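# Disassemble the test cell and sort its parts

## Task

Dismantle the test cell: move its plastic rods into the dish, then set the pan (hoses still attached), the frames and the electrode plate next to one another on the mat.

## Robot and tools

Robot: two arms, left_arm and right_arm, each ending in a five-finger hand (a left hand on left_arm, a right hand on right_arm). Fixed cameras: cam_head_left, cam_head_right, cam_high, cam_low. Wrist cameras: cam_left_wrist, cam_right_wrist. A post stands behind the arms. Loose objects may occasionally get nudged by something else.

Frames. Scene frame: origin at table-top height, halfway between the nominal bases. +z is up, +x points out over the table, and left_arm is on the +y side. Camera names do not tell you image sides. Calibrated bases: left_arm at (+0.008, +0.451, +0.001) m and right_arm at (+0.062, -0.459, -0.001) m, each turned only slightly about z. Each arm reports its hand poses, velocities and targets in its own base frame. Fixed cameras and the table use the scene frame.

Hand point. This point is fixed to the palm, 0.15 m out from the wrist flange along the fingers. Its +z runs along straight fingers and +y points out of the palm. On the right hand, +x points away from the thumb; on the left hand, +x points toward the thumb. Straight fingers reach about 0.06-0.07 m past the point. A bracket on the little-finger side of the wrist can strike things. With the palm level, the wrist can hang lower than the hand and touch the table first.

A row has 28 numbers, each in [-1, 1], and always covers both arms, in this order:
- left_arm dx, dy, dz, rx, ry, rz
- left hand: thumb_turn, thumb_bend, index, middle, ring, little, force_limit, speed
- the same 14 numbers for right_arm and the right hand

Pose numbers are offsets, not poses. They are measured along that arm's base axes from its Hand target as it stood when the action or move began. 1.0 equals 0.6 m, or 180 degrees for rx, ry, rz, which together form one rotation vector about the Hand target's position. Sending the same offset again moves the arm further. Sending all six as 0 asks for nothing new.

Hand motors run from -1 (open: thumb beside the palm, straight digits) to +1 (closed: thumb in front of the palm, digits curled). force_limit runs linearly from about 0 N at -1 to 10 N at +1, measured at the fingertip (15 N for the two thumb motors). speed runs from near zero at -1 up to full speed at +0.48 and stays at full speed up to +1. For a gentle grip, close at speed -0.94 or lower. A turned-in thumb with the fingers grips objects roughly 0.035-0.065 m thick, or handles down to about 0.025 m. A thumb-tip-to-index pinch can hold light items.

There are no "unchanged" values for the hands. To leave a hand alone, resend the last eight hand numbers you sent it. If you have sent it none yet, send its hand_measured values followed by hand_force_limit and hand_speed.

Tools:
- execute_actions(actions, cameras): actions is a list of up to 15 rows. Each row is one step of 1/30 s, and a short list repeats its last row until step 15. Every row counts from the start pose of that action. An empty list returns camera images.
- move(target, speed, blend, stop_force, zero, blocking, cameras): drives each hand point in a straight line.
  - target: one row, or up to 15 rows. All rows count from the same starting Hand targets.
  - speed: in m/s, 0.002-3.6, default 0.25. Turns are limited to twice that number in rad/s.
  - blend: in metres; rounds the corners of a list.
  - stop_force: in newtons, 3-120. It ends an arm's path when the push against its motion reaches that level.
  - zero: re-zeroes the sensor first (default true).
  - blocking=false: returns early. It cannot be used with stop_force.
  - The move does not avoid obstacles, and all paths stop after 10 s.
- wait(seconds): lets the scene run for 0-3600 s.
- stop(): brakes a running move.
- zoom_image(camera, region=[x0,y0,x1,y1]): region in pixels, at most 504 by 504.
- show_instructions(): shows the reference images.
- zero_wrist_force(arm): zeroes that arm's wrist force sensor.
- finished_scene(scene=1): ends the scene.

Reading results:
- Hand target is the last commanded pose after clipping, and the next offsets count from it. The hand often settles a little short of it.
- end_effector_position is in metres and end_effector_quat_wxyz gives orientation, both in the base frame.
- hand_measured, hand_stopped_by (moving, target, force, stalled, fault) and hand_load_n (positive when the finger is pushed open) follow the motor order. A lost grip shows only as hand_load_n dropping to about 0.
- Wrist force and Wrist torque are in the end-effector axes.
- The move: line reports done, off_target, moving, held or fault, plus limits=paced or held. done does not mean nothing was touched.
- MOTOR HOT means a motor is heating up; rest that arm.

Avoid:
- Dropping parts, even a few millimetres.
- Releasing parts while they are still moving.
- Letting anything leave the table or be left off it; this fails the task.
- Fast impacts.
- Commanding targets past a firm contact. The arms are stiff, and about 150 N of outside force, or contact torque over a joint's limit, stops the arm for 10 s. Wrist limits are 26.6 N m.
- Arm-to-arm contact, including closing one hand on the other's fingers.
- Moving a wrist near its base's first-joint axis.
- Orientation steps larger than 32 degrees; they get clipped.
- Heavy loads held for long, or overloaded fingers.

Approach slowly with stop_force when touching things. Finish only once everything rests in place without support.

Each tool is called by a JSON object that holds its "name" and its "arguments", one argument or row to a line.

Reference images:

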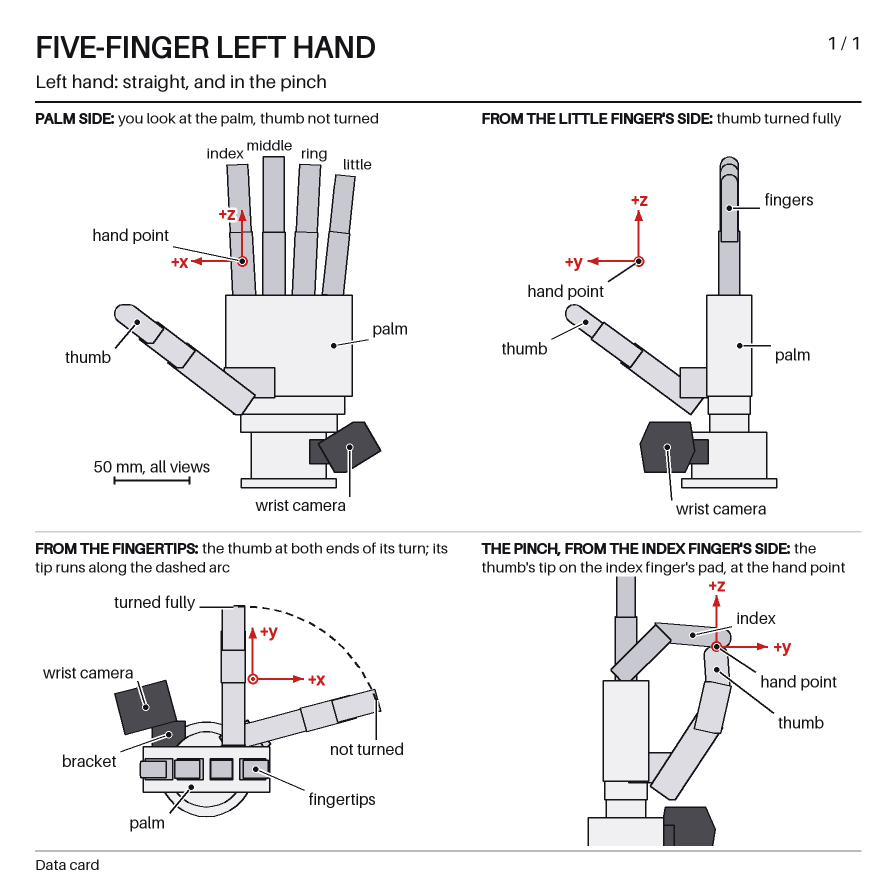

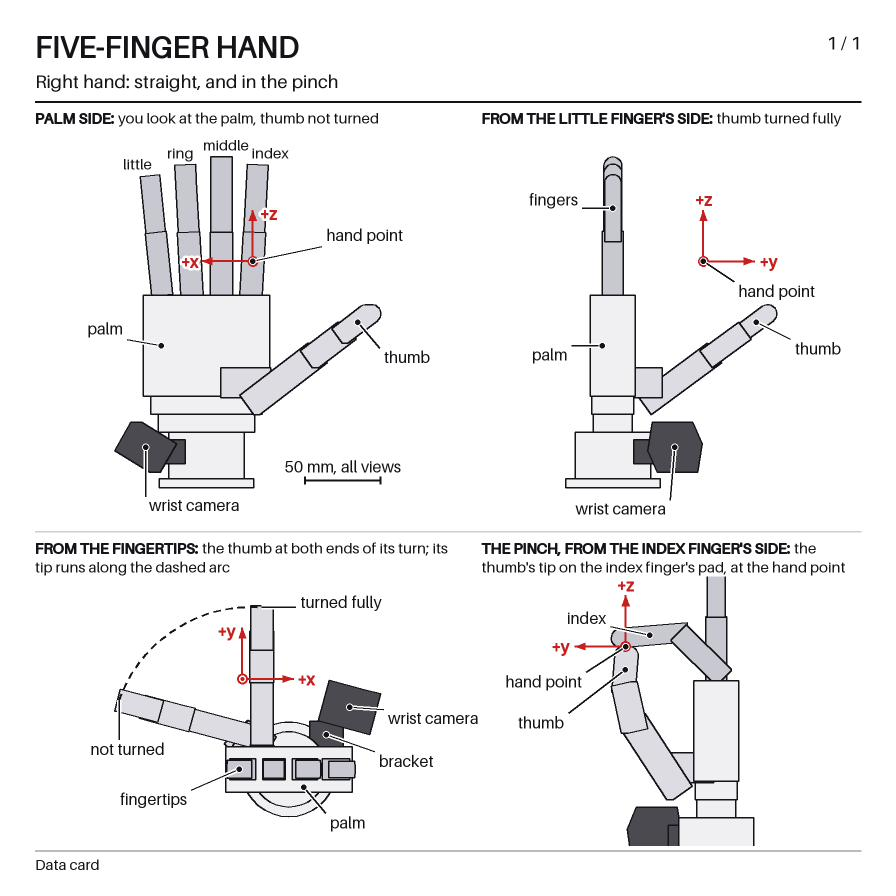

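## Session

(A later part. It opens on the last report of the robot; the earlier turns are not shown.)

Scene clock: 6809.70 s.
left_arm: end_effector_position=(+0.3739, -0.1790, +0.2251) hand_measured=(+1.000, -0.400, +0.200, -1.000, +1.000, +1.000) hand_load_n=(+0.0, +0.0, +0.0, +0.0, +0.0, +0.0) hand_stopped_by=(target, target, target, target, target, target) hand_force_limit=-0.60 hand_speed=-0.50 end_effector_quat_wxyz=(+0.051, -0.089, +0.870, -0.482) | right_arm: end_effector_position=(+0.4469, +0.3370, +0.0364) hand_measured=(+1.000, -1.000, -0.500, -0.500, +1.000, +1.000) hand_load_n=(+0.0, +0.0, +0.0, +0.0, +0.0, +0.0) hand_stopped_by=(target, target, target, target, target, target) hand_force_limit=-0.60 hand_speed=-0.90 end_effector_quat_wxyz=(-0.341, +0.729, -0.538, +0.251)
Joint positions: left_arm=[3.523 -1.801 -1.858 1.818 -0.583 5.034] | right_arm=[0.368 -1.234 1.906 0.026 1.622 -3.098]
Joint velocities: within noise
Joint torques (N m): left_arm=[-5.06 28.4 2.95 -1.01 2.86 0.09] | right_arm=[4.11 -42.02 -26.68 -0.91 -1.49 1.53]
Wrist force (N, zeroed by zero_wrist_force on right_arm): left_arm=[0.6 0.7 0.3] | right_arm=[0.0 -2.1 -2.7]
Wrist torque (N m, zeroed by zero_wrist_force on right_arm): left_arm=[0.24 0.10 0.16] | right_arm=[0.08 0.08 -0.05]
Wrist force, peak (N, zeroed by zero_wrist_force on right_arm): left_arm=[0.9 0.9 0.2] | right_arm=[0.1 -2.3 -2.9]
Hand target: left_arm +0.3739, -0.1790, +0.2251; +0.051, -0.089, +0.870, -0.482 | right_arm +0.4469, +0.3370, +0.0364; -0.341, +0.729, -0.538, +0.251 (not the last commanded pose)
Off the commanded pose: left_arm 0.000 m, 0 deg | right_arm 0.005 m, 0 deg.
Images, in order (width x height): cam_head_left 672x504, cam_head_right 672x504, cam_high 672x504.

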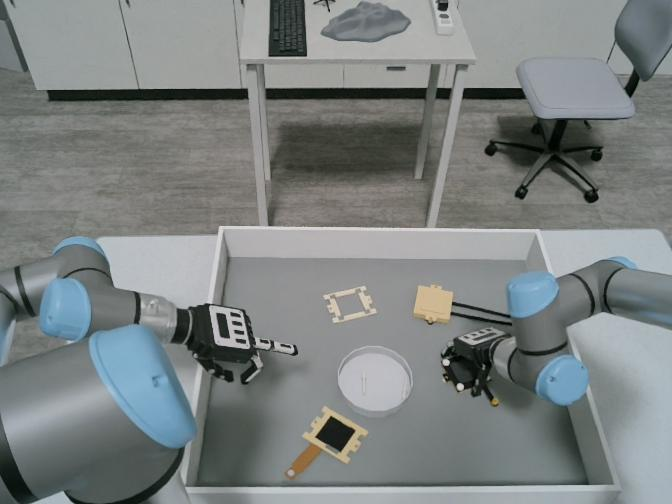

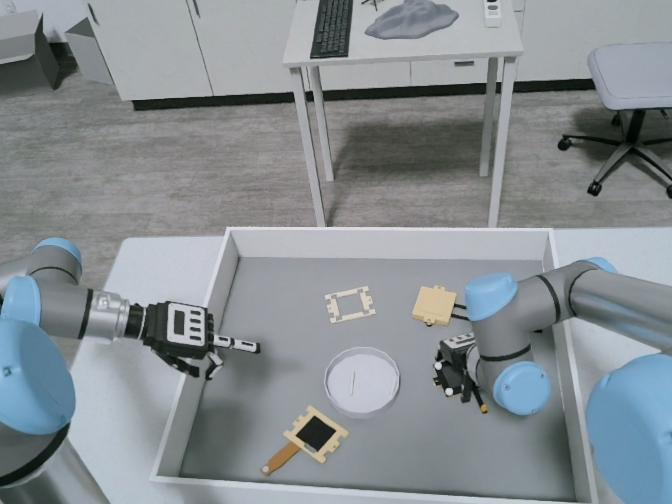

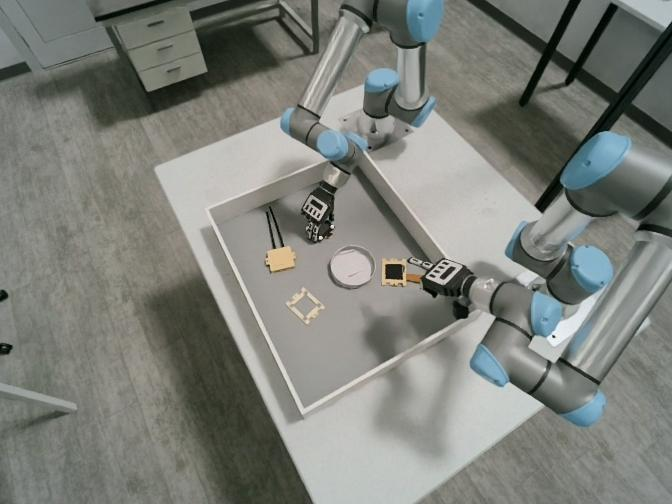

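{"name": "move", "arguments": {
  "target": [
    [0,0,0,0,0,0,1,-0.4,0.2,-1,1,1,-0.6,-0.5, 0.0125,0.0039,0.0008,0,0,0,1,-1,-0.5,-0.5,1,1,-0.6,-0.94]
  ],
  "speed": 0.01
}}

{"name": "move", "arguments": {
  "target": [
    [0,0,0,0,0,0,1,-0.4,0.2,-1,1,1,-0.6,-0.5, 0,0,0,0,0,0,1,-1,0.2,0.2,1,1,-0.6,-0.94]
  ],
  "speed": 0.01,
  "cameras": ["cam_right_wrist","cam_head_left"]
}}

Scene clock: 6825.33 s.
left_arm: end_effector_position=(+0.3739, -0.1790, +0.2251) hand_measured=(+1.000, -0.400, +0.200, -1.000, +1.000, +1.000) hand_load_n=(+0.5, +0.0, +0.0, +0.0, +0.0, +0.0) hand_stopped_by=(target, target, target, target, target, target) hand_force_limit=-0.60 hand_speed=-0.50 end_effector_quat_wxyz=(+0.051, -0.089, +0.870, -0.482) | right_arm: end_effector_position=(+0.4545, +0.3394, +0.0369) hand_measured=(+1.000, -1.000, -0.500, -0.500, +1.000, +1.000) hand_load_n=(+0.0, +0.0, +0.0, +0.0, +0.0, +0.0) hand_stopped_by=(target, target, target, target, target, target) hand_force_limit=-0.60 hand_speed=-0.94 end_effector_quat_wxyz=(-0.341, +0.729, -0.538, +0.251)
Joint positions: left_arm=[3.523 -1.801 -1.858 1.818 -0.583 5.034] | right_arm=[0.366 -1.22 1.883 0.035 1.621 -3.099]
Joint torques (N m): left_arm=[-5.22 28.21 3.16 -0.8 2.8 0.27] | right_arm=[-5.64 -37.16 -9.53 0.33 -2.36 -1.25]
Wrist force (N, zeroed by zero_wrist_force on right_arm): left_arm=[0.7 0.8 0.0] | right_arm=[0.4 -0.2 -0.3]
Wrist torque (N m, zeroed by zero_wrist_force on right_arm): left_arm=[0.28 0.08 0.16] | right_arm=[-0.01 -0.07 0.08]
Wrist force, peak (N, zeroed by zero_wrist_force on right_arm): left_arm=[1.0 1.0 -0.2] | right_arm=[0.3 -2.3 -3.0]
Hand target: left_arm +0.3739, -0.1790, +0.2251; +0.051, -0.089, +0.870, -0.482 | right_arm +0.4544, +0.3394, +0.0369; -0.341, +0.729, -0.538, +0.251
Off the commanded pose: left_arm 0.000 m, 0 deg | right_arm 0.000 m, 0 deg.
move: done

Scene clock: 6827.50 s.
left_arm: end_effector_position=(+0.3739, -0.1790, +0.2251) hand_measured=(+1.000, -0.400, +0.200, -1.000, +1.000, +1.000) hand_load_n=(+0.0, +0.0, +0.0, +0.0, +0.0, +0.0) hand_stopped_by=(target, target, target, target, target, target) hand_force_limit=-0.60 hand_speed=-0.50 end_effector_quat_wxyz=(+0.051, -0.089, +0.870, -0.482) | right_arm: end_effector_position=(+0.4544, +0.3394, +0.0369) hand_measured=(+1.000, -1.000, -0.180, -0.434, +1.000, +1.000) hand_load_n=(+0.0, +0.5, +2.0, +2.0, +0.0, +0.0) hand_stopped_by=(target, target, force, force, target, target) hand_force_limit=-0.60 hand_speed=-0.94 end_effector_quat_wxyz=(-0.341, +0.729, -0.538, +0.251)
Joint positions: left_arm=[3.523 -1.801 -1.858 1.818 -0.583 5.034] | right_arm=[0.367 -1.22 1.884 0.035 1.621 -3.099]
Joint torques (N m): left_arm=[-4.74 28.96 3.56 -1.03 2.67 0.32] | right_arm=[5.96 -42.72 -3.09 2.29 0.21 0.6]
Wrist force (N, zeroed by zero_wrist_force on right_arm): left_arm=[0.5 0.7 0.1] | right_arm=[0.0 -3.6 -0.7]
Wrist torque (N m, zeroed by zero_wrist_force on right_arm): left_arm=[0.27 0.12 0.15] | right_arm=[-0.08 0.00 -0.01]
Wrist force, peak (N, zeroed by zero_wrist_force on right_arm): left_arm=[1.0 1.0 -0.1] | right_arm=[0.1 -4.2 -0.3]
Hand target: left_arm +0.3739, -0.1790, +0.2251; +0.051, -0.089, +0.870, -0.482 | right_arm +0.4544, +0.3394, +0.0369; -0.341, +0.729, -0.538, +0.251
Off the commanded pose: left_arm 0.000 m, 0 deg | right_arm 0.000 m, 0 deg.
move: done
cam_right_wrist: T_world_to_cam=[[-0.53194, -0.43924, -0.72396, 0.417], [-0.7693, 0.60796, 0.19639, 0.12696], [0.35387, 0.66141, -0.6613, -0.24548]] pos_world=[0.40635, 0.26834, 0.11463]
Images, in order (width x height): cam_head_left 672x504, cam_right_wrist 672x504.

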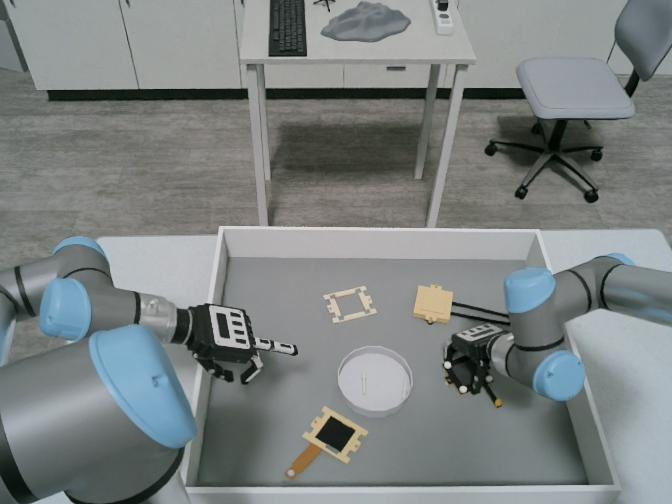

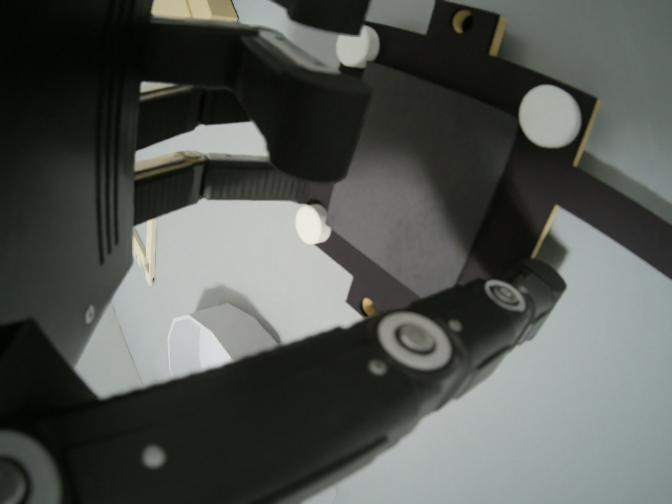

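{"name": "move", "arguments": {
  "target": [0,0,0,0,0,0,1,-0.4,0.2,-1,1,1,-0.6,-0.5,0,0,0.0333,0,0,0,1,-1,0.2,0.2,1,1,-0.6,-0.94],
  "speed": 0.02,
  "cameras": ["cam_head_left","cam_head_right","cam_right_wrist"]
}}

Scene clock: 6846.57 s.
left_arm: end_effector_position=(+0.3739, -0.1790, +0.2251) hand_measured=(+1.000, -0.400, +0.200, -1.000, +1.000, +1.000) hand_load_n=(+0.0, +0.0, +0.0, +0.0, +0.0, +0.0) hand_stopped_by=(target, target, target, target, target, target) hand_force_limit=-0.60 hand_speed=-0.50 end_effector_quat_wxyz=(+0.051, -0.089, +0.870, -0.482) | right_arm: end_effector_position=(+0.4544, +0.3394, +0.0571) hand_measured=(+1.000, -1.000, -0.180, -0.434, +1.000, +1.000) hand_load_n=(+0.0, +0.0, +0.0, +0.0, +0.0, +0.0) hand_stopped_by=(target, target, force, force, target, target) hand_force_limit=-0.60 hand_speed=-0.94 end_effector_quat_wxyz=(-0.341, +0.729, -0.538, +0.251) end_effector_velocity=(+0.001, +0.001, +0.000) end_effector_angular_velocity=(+0.000, -0.004, +0.001)
Joint positions: left_arm=[3.523 -1.801 -1.858 1.818 -0.583 5.034] | right_arm=[0.367 -1.25 1.862 0.085 1.621 -3.099]
Joint velocities: left_arm=[within noise] | right_arm=[0.001 0.001 0 -0.005 0 -0.001]
Joint torques (N m): left_arm=[-5.17 28.28 2.92 -1.08 2.75 0.34] | right_arm=[5.24 -23.24 -14.47 -1.43 1.14 1.47]
Wrist force (N, zeroed by zero_wrist_force on right_arm): left_arm=[0.9 0.5 -0.1] | right_arm=[0.2 -0.2 -0.1]
Wrist torque (N m, zeroed by zero_wrist_force on right_arm): left_arm=[0.25 0.04 0.19] | right_arm=[-0.01 -0.03 0.05]
Wrist force, peak (N, zeroed by zero_wrist_force on right_arm): left_arm=[1.1 0.9 0.1] | right_arm=[0.1 -4.1 -0.8]
Hand target: left_arm +0.3739, -0.1790, +0.2251; +0.051, -0.089, +0.870, -0.482 | right_arm +0.4544, +0.3394, +0.0569; -0.341, +0.729, -0.538, +0.251
Off the commanded pose: left_arm 0.000 m, 0 deg | right_arm 0.000 m, 0 deg.
move: done
cam_right_wrist: T_world_to_cam=[[-0.5317, -0.4392, -0.72416, 0.43155], [-0.76941, 0.60786, 0.19626, 0.12308], [0.35398, 0.66152, -0.66112, -0.23222]] pos_world=[0.40635, 0.26834, 0.13483]

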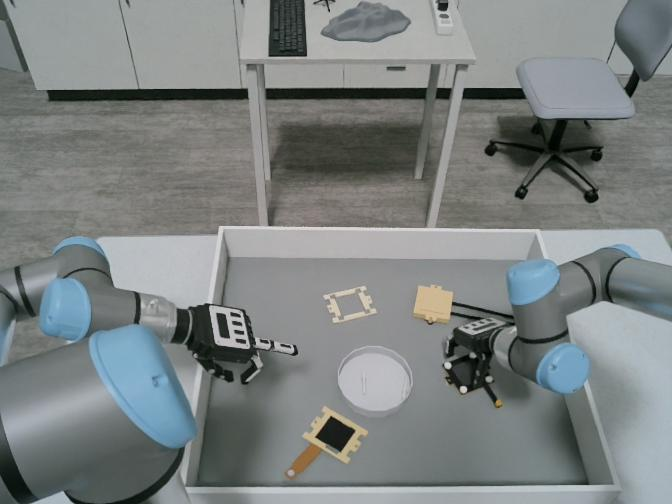

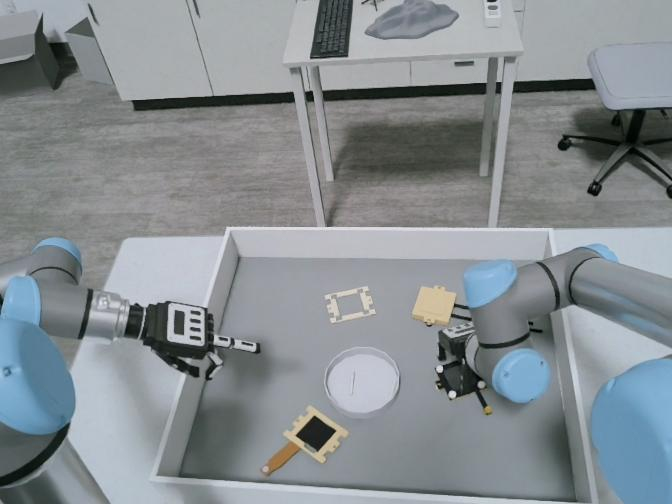

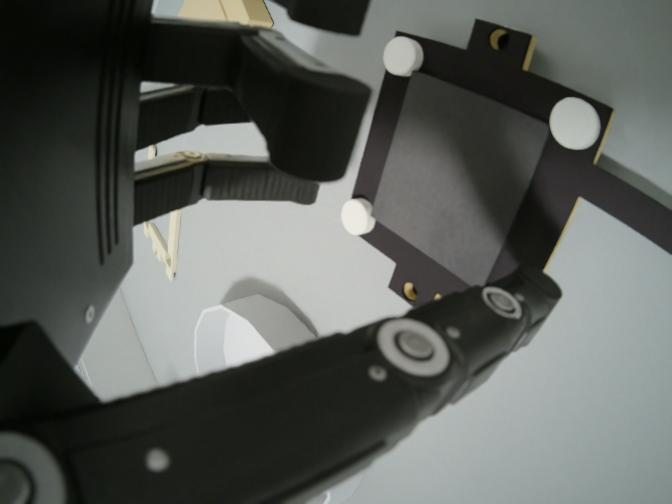

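{"name": "zoom_image", "arguments": {
  "camera": "cam_right_wrist",
  "region": [320, 0, 672, 320]
}}

{"name": "zoom_image", "arguments": {
  "camera": "cam_head_left",
  "region": [400, 270, 580, 430]
}}

Scaled by 1.432 from the camera's image (finer frame: 960x720).

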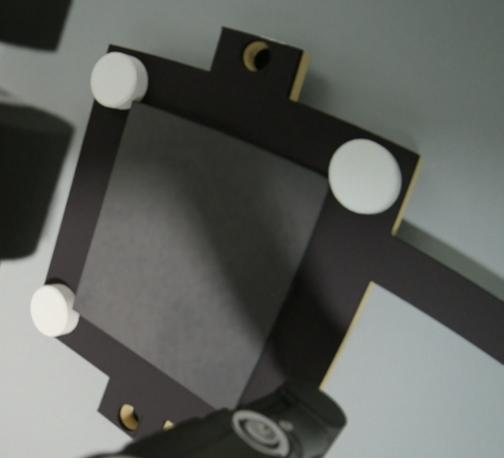

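Scaled by 2.800 from the camera's image (finer frame: 960x720).

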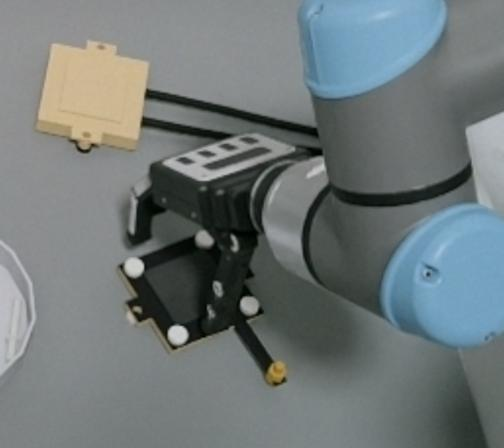

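{"name": "move", "arguments": {
  "target": [
    [0,0,0,0,0,0,1,-0.4,0.2,-1,1,1,-0.6,-0.5,0,0,0.15,0,0,0,1,-1,-0.4,-0.6,1,1,-0.6,-0.94]
  ],
  "speed": 0.05,
  "cameras": ["cam_head_left","cam_head_right","cam_right_wrist"]
}}

{"name": "zoom_image", "arguments": {
  "camera": "cam_right_wrist",
  "region": [340, 0, 672, 300]
}}

Scene clock: 6919.87 s.
left_arm: end_effector_position=(+0.3739, -0.1790, +0.2251) hand_measured=(+1.000, -0.400, +0.200, -1.000, +1.000, +1.000) hand_load_n=(+0.0, +0.0, +0.0, +0.0, +0.0, +0.0) hand_stopped_by=(target, target, target, target, target, target) hand_force_limit=-0.60 hand_speed=-0.50 end_effector_quat_wxyz=(+0.051, -0.089, +0.870, -0.482) | right_arm: end_effector_position=(+0.4545, +0.3394, +0.1471) hand_measured=(+1.000, -1.000, -0.400, -0.600, +1.000, +1.000) hand_load_n=(+0.0, +0.0, +0.0, +0.0, +0.0, +0.5) hand_stopped_by=(target, target, target, target, target, target) hand_force_limit=-0.60 hand_speed=-0.94 end_effector_quat_wxyz=(-0.341, +0.729, -0.538, +0.251)
Joint positions: left_arm=[3.523 -1.801 -1.858 1.818 -0.583 5.034] | right_arm=[0.367 -1.354 1.739 0.313 1.621 -3.099]
Joint torques (N m): left_arm=[-5.36 28.09 3.11 -1.04 2.85 0.52] | right_arm=[4.12 -20.15 -8.33 -1.02 0.4 1.22]
Wrist force (N, zeroed by zero_wrist_force on right_arm): left_arm=[0.9 0.9 0.1] | right_arm=[0.3 0.0 0.1]
Wrist torque (N m, zeroed by zero_wrist_force on right_arm): left_arm=[0.29 0.05 0.17] | right_arm=[0.00 -0.04 0.09]
Wrist force, peak (N, zeroed by zero_wrist_force on right_arm): left_arm=[1.2 0.8 0.1] | right_arm=[0.2 -0.8 -0.3]
Hand target: left_arm +0.3739, -0.1790, +0.2251; +0.051, -0.089, +0.870, -0.482 | right_arm +0.4544, +0.3394, +0.1469; -0.341, +0.729, -0.538, +0.251
Off the commanded pose: left_arm 0.000 m, 0 deg | right_arm 0.000 m, 0 deg.
move: done
cam_right_wrist: T_world_to_cam=[[-0.53156, -0.4391, -0.72432, 0.49667], [-0.76943, 0.60787, 0.19616, 0.10544], [0.35416, 0.66158, -0.66097, -0.17283]] pos_world=[0.40635, 0.26834, 0.22483]

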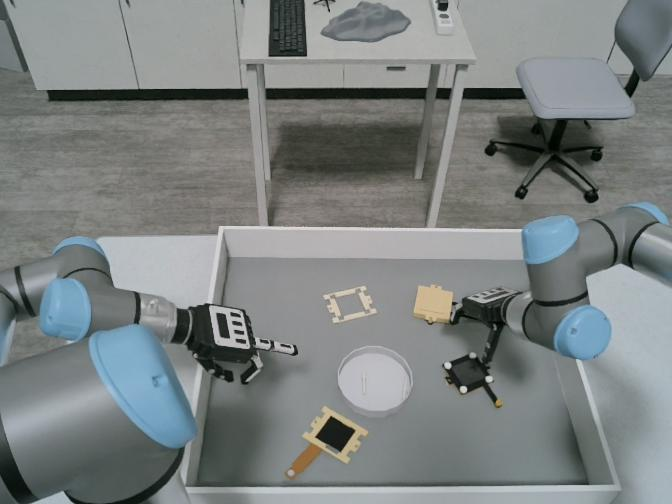

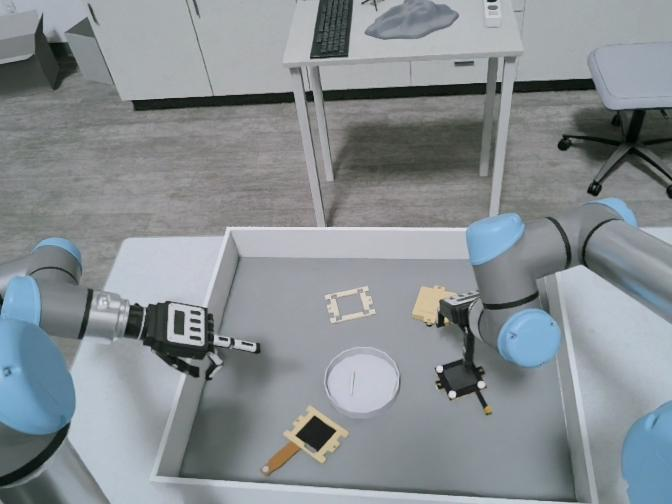

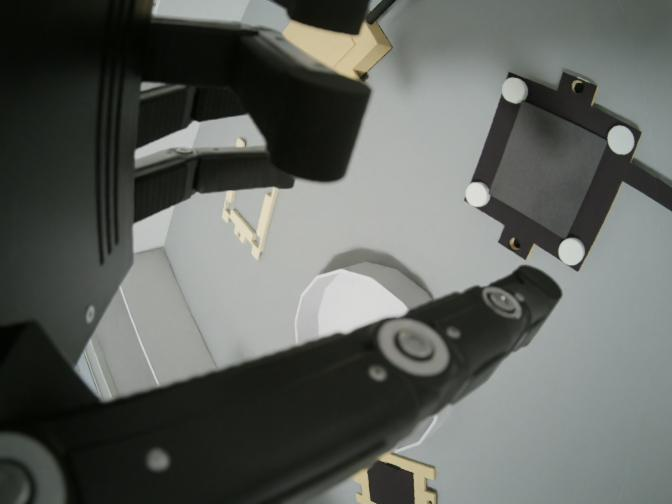

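Scaled by 1.518 from the camera's image (finer frame: 960x720).

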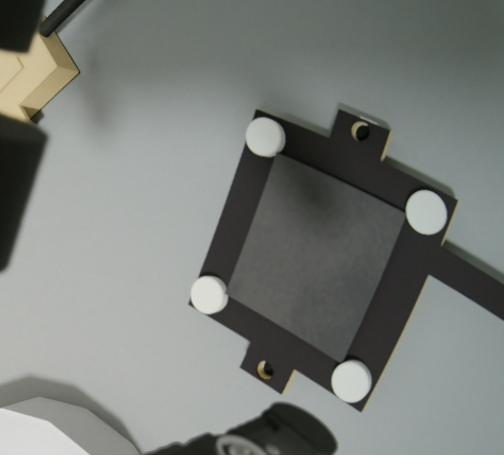

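{"name": "zoom_image", "arguments": {
  "camera": "cam_head_left",
  "region": [430, 340, 520, 420]
}}

{"name": "zoom_image", "arguments": {
  "camera": "cam_head_right",
  "region": [420, 340, 510, 420]
}}

{"name": "zoom_image", "arguments": {
  "camera": "cam_head_left",
  "region": [270, 390, 390, 490]
}}

Scaled by 5.600 from the camera's image (finer frame: 960x720).

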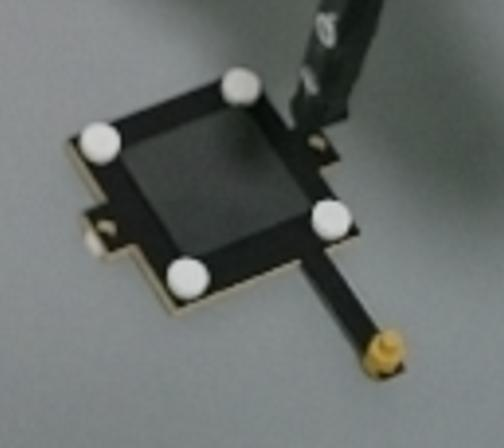

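Scaled by 5.600 from the camera's image (finer frame: 960x720).

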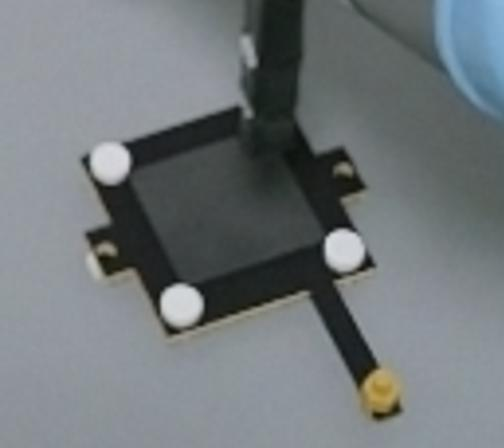

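Scaled by 4.200 from the camera's image (finer frame: 960x720).

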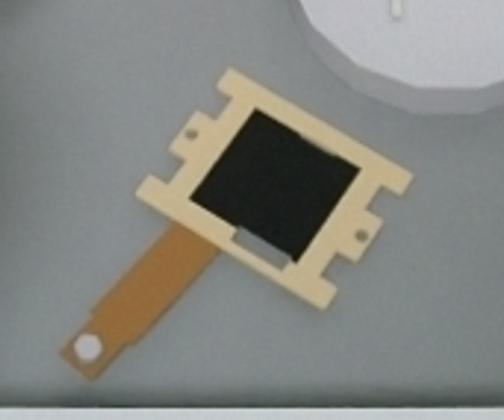

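{"name": "move", "arguments": {
  "target": [
    [0,0,0,0,0,0,1,-0.4,0.2,-1,1,1,-0.6,-0.5,-0.1389,-0.1172,0,0,0,0,0.8,-0.4,-0.3,1,1,1,-0.6,-0.5]
  ],
  "speed": 0.12,
  "cameras": ["cam_head_left","cam_right_wrist"]
}}

{"name": "zoom_image", "arguments": {
  "camera": "cam_right_wrist",
  "region": [300, 50, 672, 350]
}}

Scene clock: 7010.03 s.
left_arm: end_effector_position=(+0.3739, -0.1790, +0.2251) hand_measured=(+1.000, -0.400, +0.200, -1.000, +1.000, +1.000) hand_load_n=(+0.0, +0.0, +0.0, +0.0, +0.0, +0.0) hand_stopped_by=(target, target, target, target, target, target) hand_force_limit=-0.60 hand_speed=-0.50 end_effector_quat_wxyz=(+0.051, -0.089, +0.870, -0.482) | right_arm: end_effector_position=(+0.3711, +0.2691, +0.1469) hand_measured=(+0.800, -0.400, -0.300, +1.000, +1.000, +1.000) hand_load_n=(+1.0, +0.0, +0.0, +2.0, +0.0, +0.0) hand_stopped_by=(target, target, target, target, target, target) hand_force_limit=-0.60 hand_speed=-0.50 end_effector_quat_wxyz=(-0.341, +0.729, -0.538, +0.251)
Joint positions: left_arm=[3.523 -1.801 -1.858 1.818 -0.583 5.034] | right_arm=[0.239 -1.623 2.034 0.287 1.524 -3.181]
Joint torques (N m): left_arm=[-4.52 28.38 3.29 -1.07 2.71 0.57] | right_arm=[2.41 -23.06 -18.08 -1.1 2.03 0.98]
Wrist force (N, zeroed by zero_wrist_force on right_arm): left_arm=[0.8 0.4 0.2] | right_arm=[0.4 -0.2 -0.3]
Wrist torque (N m, zeroed by zero_wrist_force on right_arm): left_arm=[0.21 0.08 0.18] | right_arm=[-0.01 -0.03 0.07]
Wrist force, peak (N, zeroed by zero_wrist_force on right_arm): left_arm=[1.0 1.1 0.0] | right_arm=[0.7 0.9 -1.1]
Hand target: left_arm +0.3739, -0.1790, +0.2251; +0.051, -0.089, +0.870, -0.482 | right_arm +0.3710, +0.2691, +0.1469; -0.341, +0.729, -0.538, +0.251
Off the commanded pose: left_arm 0.000 m, 0 deg | right_arm 0.000 m, 0 deg.
move: done
cam_right_wrist: T_world_to_cam=[[-0.53194, -0.43924, -0.72395, 0.42145], [-0.76935, 0.60787, 0.19648, 0.08402], [0.35376, 0.66148, -0.66128, -0.09674]] pos_world=[0.32305, 0.19804, 0.22463]

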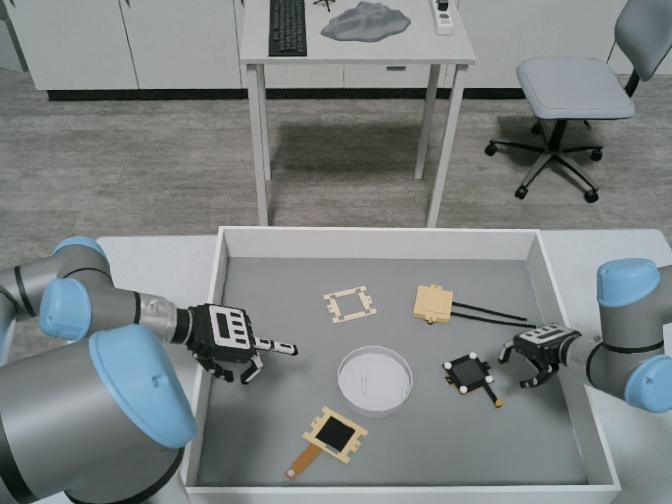

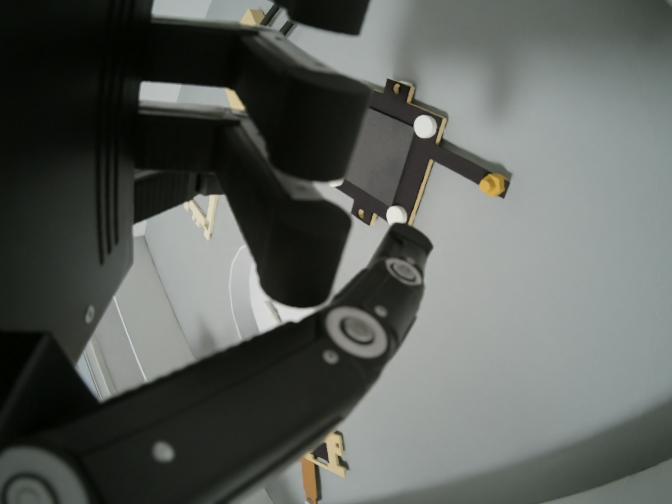

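Scaled by 1.355 from the camera's image (finer frame: 960x720).

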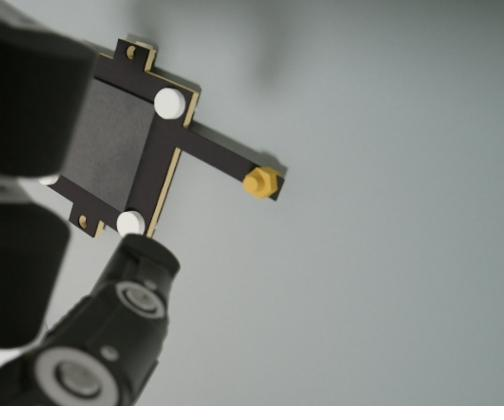

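{"name": "move", "arguments": {
  "target": [
    [0,0,0,0,0,0,1,-0.4,0.2,-1,1,1,-0.6,-0.5,0.0085,0.01,-0.1,0,0,0,0.8,-0.4,-0.3,-1,1,1,-0.6,-0.5]
  ],
  "speed": 0.1,
  "cameras": ["cam_head_left","cam_head_right","cam_right_wrist"]
}}

{"name": "zoom_image", "arguments": {
  "camera": "cam_right_wrist",
  "region": [150, 50, 652, 400]
}}

Scene clock: 7048.10 s.
left_arm: end_effector_position=(+0.3739, -0.1790, +0.2251) hand_measured=(+1.000, -0.400, +0.200, -1.000, +1.000, +1.000) hand_load_n=(+0.0, +0.0, +0.0, +0.0, +0.0, +0.0) hand_stopped_by=(target, target, target, target, target, target) hand_force_limit=-0.60 hand_speed=-0.50 end_effector_quat_wxyz=(+0.051, -0.089, +0.870, -0.482) | right_arm: end_effector_position=(+0.3761, +0.2751, +0.0869) hand_measured=(+0.800, -0.400, -0.300, -1.000, +1.000, +1.000) hand_load_n=(+0.0, +0.0, +0.0, +0.0, +0.0, +0.0) hand_stopped_by=(target, target, target, target, target, target) hand_force_limit=-0.60 hand_speed=-0.50 end_effector_quat_wxyz=(-0.341, +0.729, -0.538, +0.251)
Joint positions: left_arm=[3.523 -1.801 -1.858 1.818 -0.583 5.034] | right_arm=[0.256 -1.526 2.112 0.111 1.536 -3.17]
Joint torques (N m): left_arm=[-4.91 28.77 3.72 -1.09 2.82 0.65] | right_arm=[-7.82 -32.11 -28.34 -1.01 -2.01 -1.31]
Wrist force (N, zeroed by zero_wrist_force on right_arm): left_arm=[0.7 0.7 0.0] | right_arm=[-0.2 0.0 -0.6]
Wrist torque (N m, zeroed by zero_wrist_force on right_arm): left_arm=[0.27 0.08 0.16] | right_arm=[0.03 0.10 -0.01]
Wrist force, peak (N, zeroed by zero_wrist_force on right_arm): left_arm=[1.0 1.0 0.4] | right_arm=[0.5 -0.8 -1.3]
Hand target: left_arm +0.3739, -0.1790, +0.2251; +0.051, -0.089, +0.870, -0.482 | right_arm +0.3761, +0.2751, +0.0869; -0.341, +0.729, -0.538, +0.251
Off the commanded pose: left_arm 0.000 m, 0 deg | right_arm 0.000 m, 0 deg.
move: done
cam_right_wrist: T_world_to_cam=[[-0.53194, -0.43924, -0.72396, 0.38331], [-0.7693, 0.60796, 0.19639, 0.09599], [0.35387, 0.66141, -0.6613, -0.14217]] pos_world=[0.32805, 0.20404, 0.16463]

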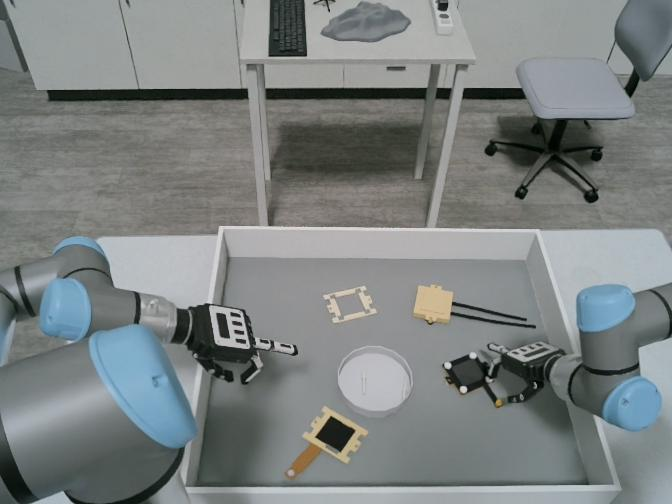

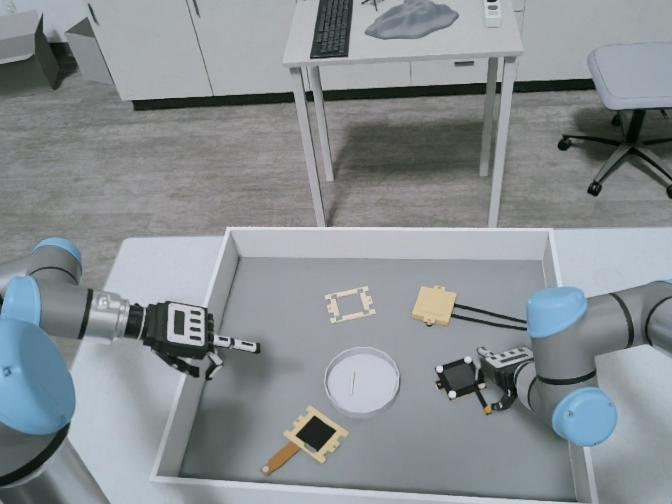

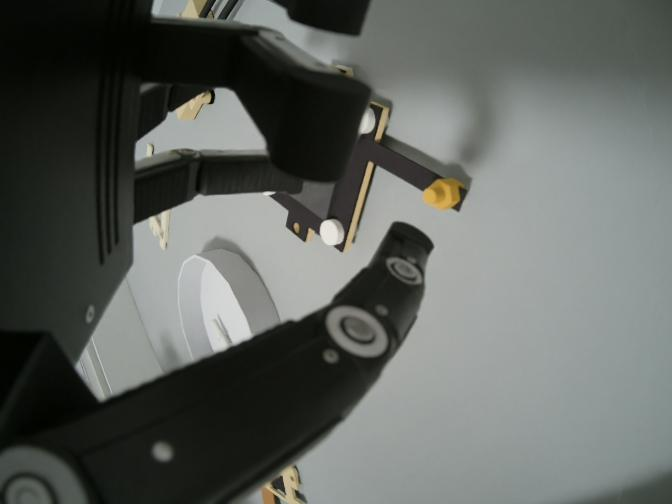

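Scaled by 1.004 from the camera's image (finer frame: 960x720).

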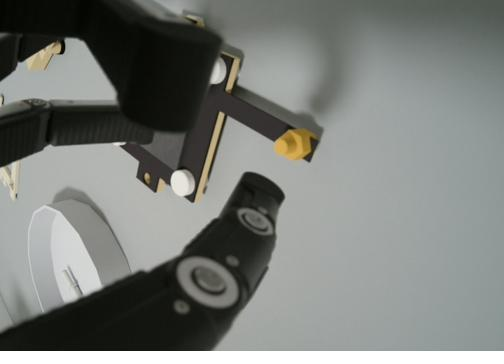

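{"name": "move", "arguments": {
  "target": [
    [0,0,0,0,0,0,1,-0.4,0.2,-1,1,1,-0.6,-0.5,0,0,0,0,0,0,0.8,-0.4,-0.05,-1,-1,-1,-0.6,-0.5]
  ],
  "speed": 0.1,
  "cameras": ["cam_head_left","cam_head_right","cam_right_wrist"]
}}

{"name": "zoom_image", "arguments": {
  "camera": "cam_head_left",
  "region": [440, 330, 560, 430]
}}

{"name": "zoom_image", "arguments": {
  "camera": "cam_head_right",
  "region": [430, 330, 550, 430]
}}

Scene clock: 7066.80 s.
left_arm: end_effector_position=(+0.3739, -0.1790, +0.2251) hand_measured=(+1.000, -0.400, +0.200, -1.000, +1.000, +1.000) hand_load_n=(+0.0, +0.0, +0.0, +0.0, +0.0, +0.0) hand_stopped_by=(target, target, target, target, target, target) hand_force_limit=-0.60 hand_speed=-0.50 end_effector_quat_wxyz=(+0.051, -0.089, +0.870, -0.482) | right_arm: end_effector_position=(+0.3761, +0.2751, +0.0869) hand_measured=(+0.800, -0.400, -0.050, -1.000, -1.000, -1.000) hand_load_n=(+0.0, +0.0, +0.0, +0.0, +0.0, +0.0) hand_stopped_by=(target, target, target, target, target, target) hand_force_limit=-0.60 hand_speed=-0.50 end_effector_quat_wxyz=(-0.341, +0.729, -0.538, +0.251)
Joint positions: left_arm=[3.523 -1.801 -1.858 1.818 -0.583 5.034] | right_arm=[0.256 -1.526 2.112 0.111 1.536 -3.17]
Joint torques (N m): left_arm=[-5.43 28.5 3.54 -0.99 2.87 0.75] | right_arm=[-6.88 -31.4 -24.33 -0.38 -1.91 -1.24]
Wrist force (N, zeroed by zero_wrist_force on right_arm): left_arm=[0.9 0.7 0.1] | right_arm=[0.1 0.1 -0.5]
Wrist torque (N m, zeroed by zero_wrist_force on right_arm): left_arm=[0.26 0.05 0.18] | right_arm=[0.03 0.06 0.02]
Wrist force, peak (N, zeroed by zero_wrist_force on right_arm): left_arm=[1.0 1.1 0.2] | right_arm=[0.5 0.2 -0.7]
Hand target: left_arm +0.3739, -0.1790, +0.2251; +0.051, -0.089, +0.870, -0.482 | right_arm +0.3761, +0.2751, +0.0869; -0.341, +0.729, -0.538, +0.251
Off the commanded pose: left_arm 0.000 m, 0 deg | right_arm 0.000 m, 0 deg.
move: done
cam_right_wrist: T_world_to_cam=[[-0.53194, -0.43924, -0.72396, 0.38331], [-0.7693, 0.60796, 0.19639, 0.09599], [0.35387, 0.66141, -0.6613, -0.14217]] pos_world=[0.32805, 0.20404, 0.16463]

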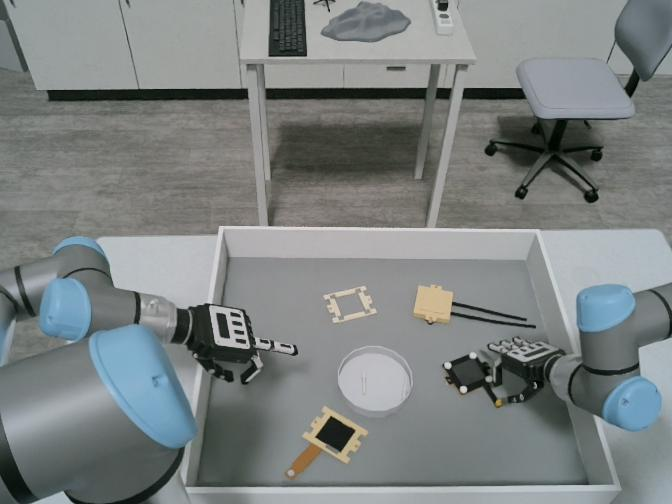

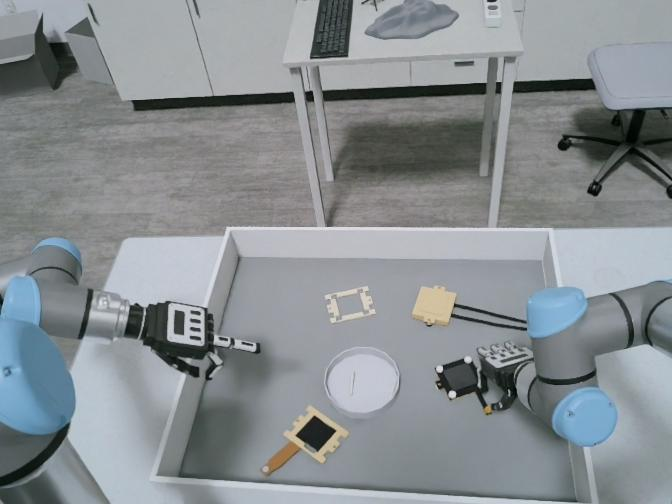

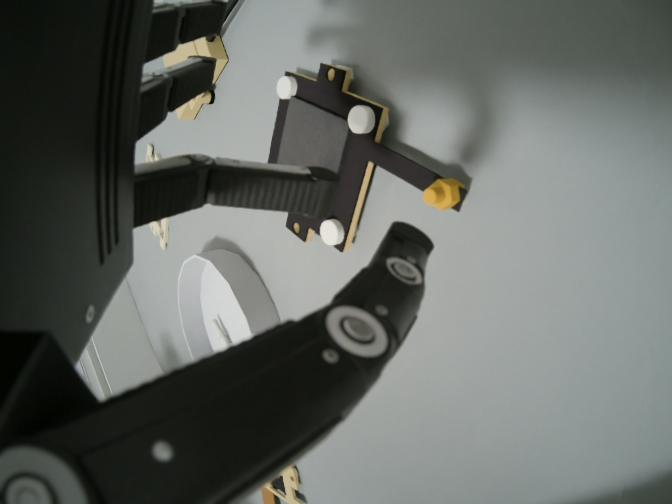

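Scaled by 4.200 from the camera's image (finer frame: 960x720).

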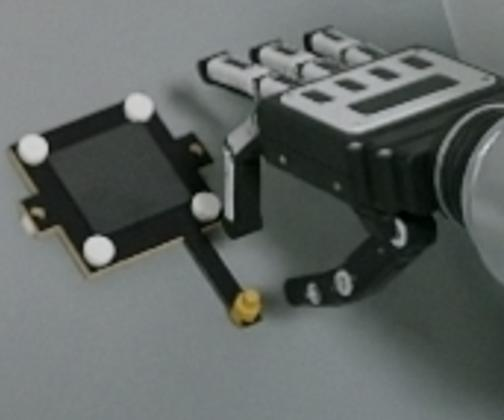

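Scaled by 4.200 from the camera's image (finer frame: 960x720).

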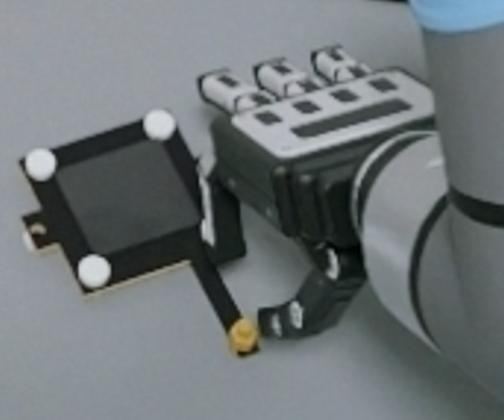

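{"name": "move", "arguments": {
  "target": [
    [0,0,0,0,0,0,1,-0.4,0.2,-1,1,1,-0.6,-0.5,0,0,-0.045,0,0,0,0.8,-0.4,-0.05,-1,-1,-1,-0.6,-0.5]
  ],
  "speed": 0.06,
  "cameras": ["cam_head_left","cam_head_right","cam_right_wrist"]
}}

{"name": "zoom_image", "arguments": {
  "camera": "cam_head_left",
  "region": [440, 330, 560, 430]
}}

{"name": "zoom_image", "arguments": {
  "camera": "cam_head_right",
  "region": [430, 330, 550, 430]
}}

{"name": "zoom_image", "arguments": {
  "camera": "cam_right_wrist",
  "region": [250, 50, 550, 350]
}}

Scene clock: 7095.20 s.
left_arm: end_effector_position=(+0.3739, -0.1790, +0.2251) hand_measured=(+1.000, -0.400, +0.200, -1.000, +1.000, +1.000) hand_load_n=(+0.0, +0.0, +0.0, +0.0, +0.0, +0.5) hand_stopped_by=(target, target, target, target, target, target) hand_force_limit=-0.60 hand_speed=-0.50 end_effector_quat_wxyz=(+0.051, -0.089, +0.870, -0.482) | right_arm: end_effector_position=(+0.3760, +0.2750, +0.0598) hand_measured=(+0.800, -0.400, -0.050, -1.000, -1.000, -1.000) hand_load_n=(+0.0, +0.0, +0.0, +0.0, +0.0, +0.0) hand_stopped_by=(target, target, target, target, target, target) hand_force_limit=-0.60 hand_speed=-0.50 end_effector_quat_wxyz=(-0.341, +0.729, -0.538, +0.251)
Joint positions: left_arm=[3.523 -1.801 -1.858 1.818 -0.583 5.034] | right_arm=[0.256 -1.482 2.149 0.03 1.536 -3.17]
Joint torques (N m): left_arm=[-5.1 28.19 3.65 -0.98 2.86 0.79] | right_arm=[-3.41 -32.45 -28.76 1.58 -1.3 0.02]
Wrist force (N, zeroed by zero_wrist_force on right_arm): left_arm=[0.8 0.9 0.2] | right_arm=[0.3 0.0 -0.3]
Wrist torque (N m, zeroed by zero_wrist_force on right_arm): left_arm=[0.28 0.06 0.17] | right_arm=[-0.01 -0.01 0.03]
Wrist force, peak (N, zeroed by zero_wrist_force on right_arm): left_arm=[1.1 0.9 -0.3] | right_arm=[0.4 0.8 0.3]
Hand target: left_arm +0.3739, -0.1790, +0.2251; +0.051, -0.089, +0.870, -0.482 | right_arm +0.3761, +0.2751, +0.0599; -0.341, +0.729, -0.538, +0.251
Off the commanded pose: left_arm 0.000 m, 0 deg | right_arm 0.000 m, 0 deg.
move: done
cam_right_wrist: T_world_to_cam=[[-0.53216, -0.43935, -0.72373, 0.3637], [-0.76929, 0.60789, 0.19662, 0.10121], [0.35356, 0.66139, -0.66148, -0.15993]] pos_world=[0.32795, 0.20404, 0.13753]

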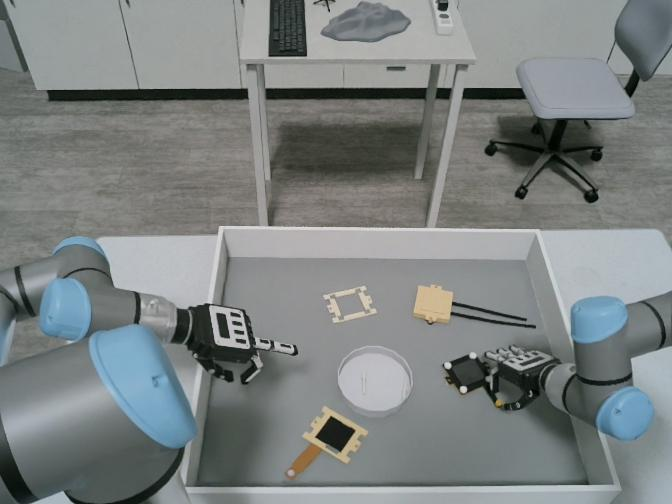

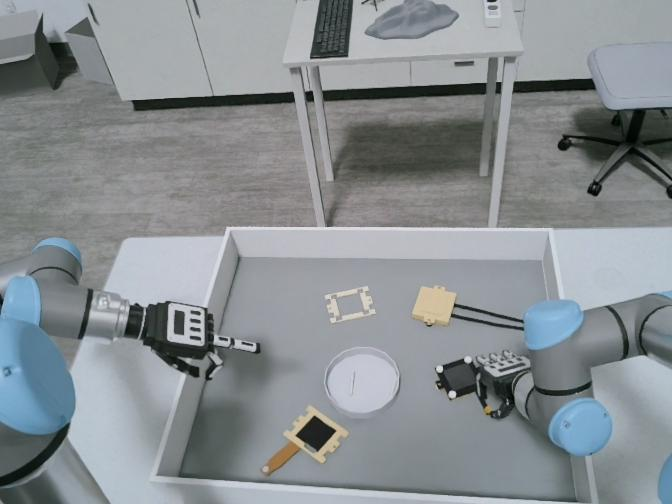

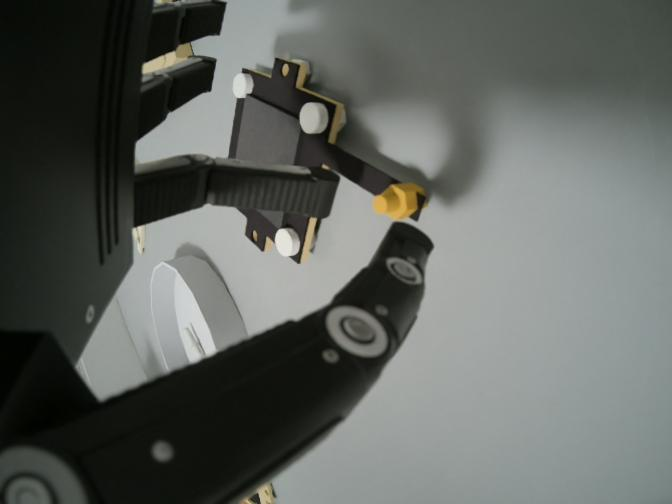

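Scaled by 4.200 from the camera's image (finer frame: 960x720).

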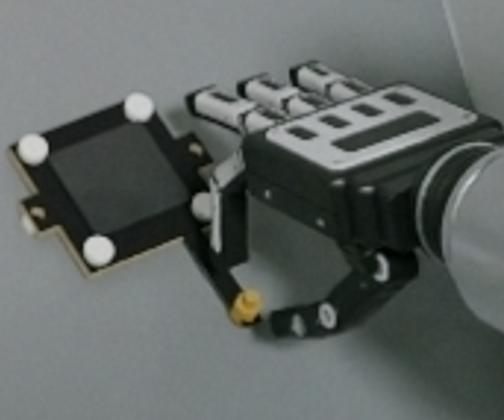

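Scaled by 4.200 from the camera's image (finer frame: 960x720).

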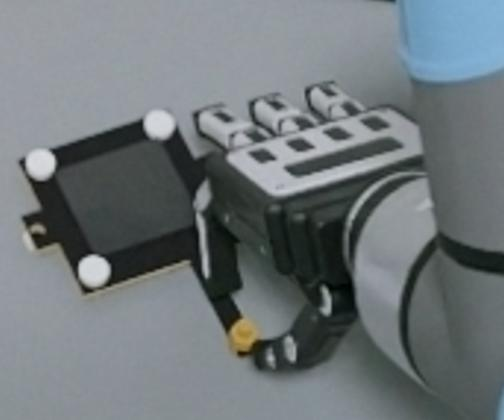

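Scaled by 1.680 from the camera's image (finer frame: 960x720).

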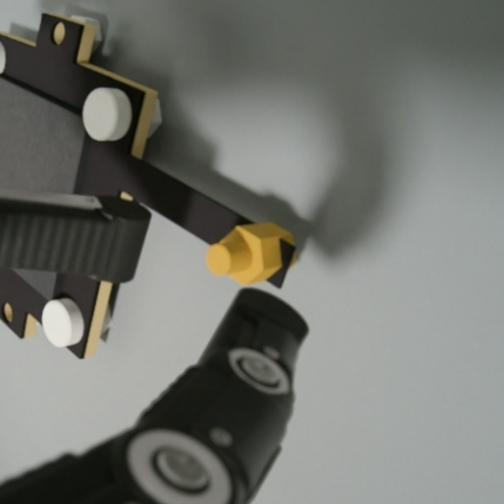

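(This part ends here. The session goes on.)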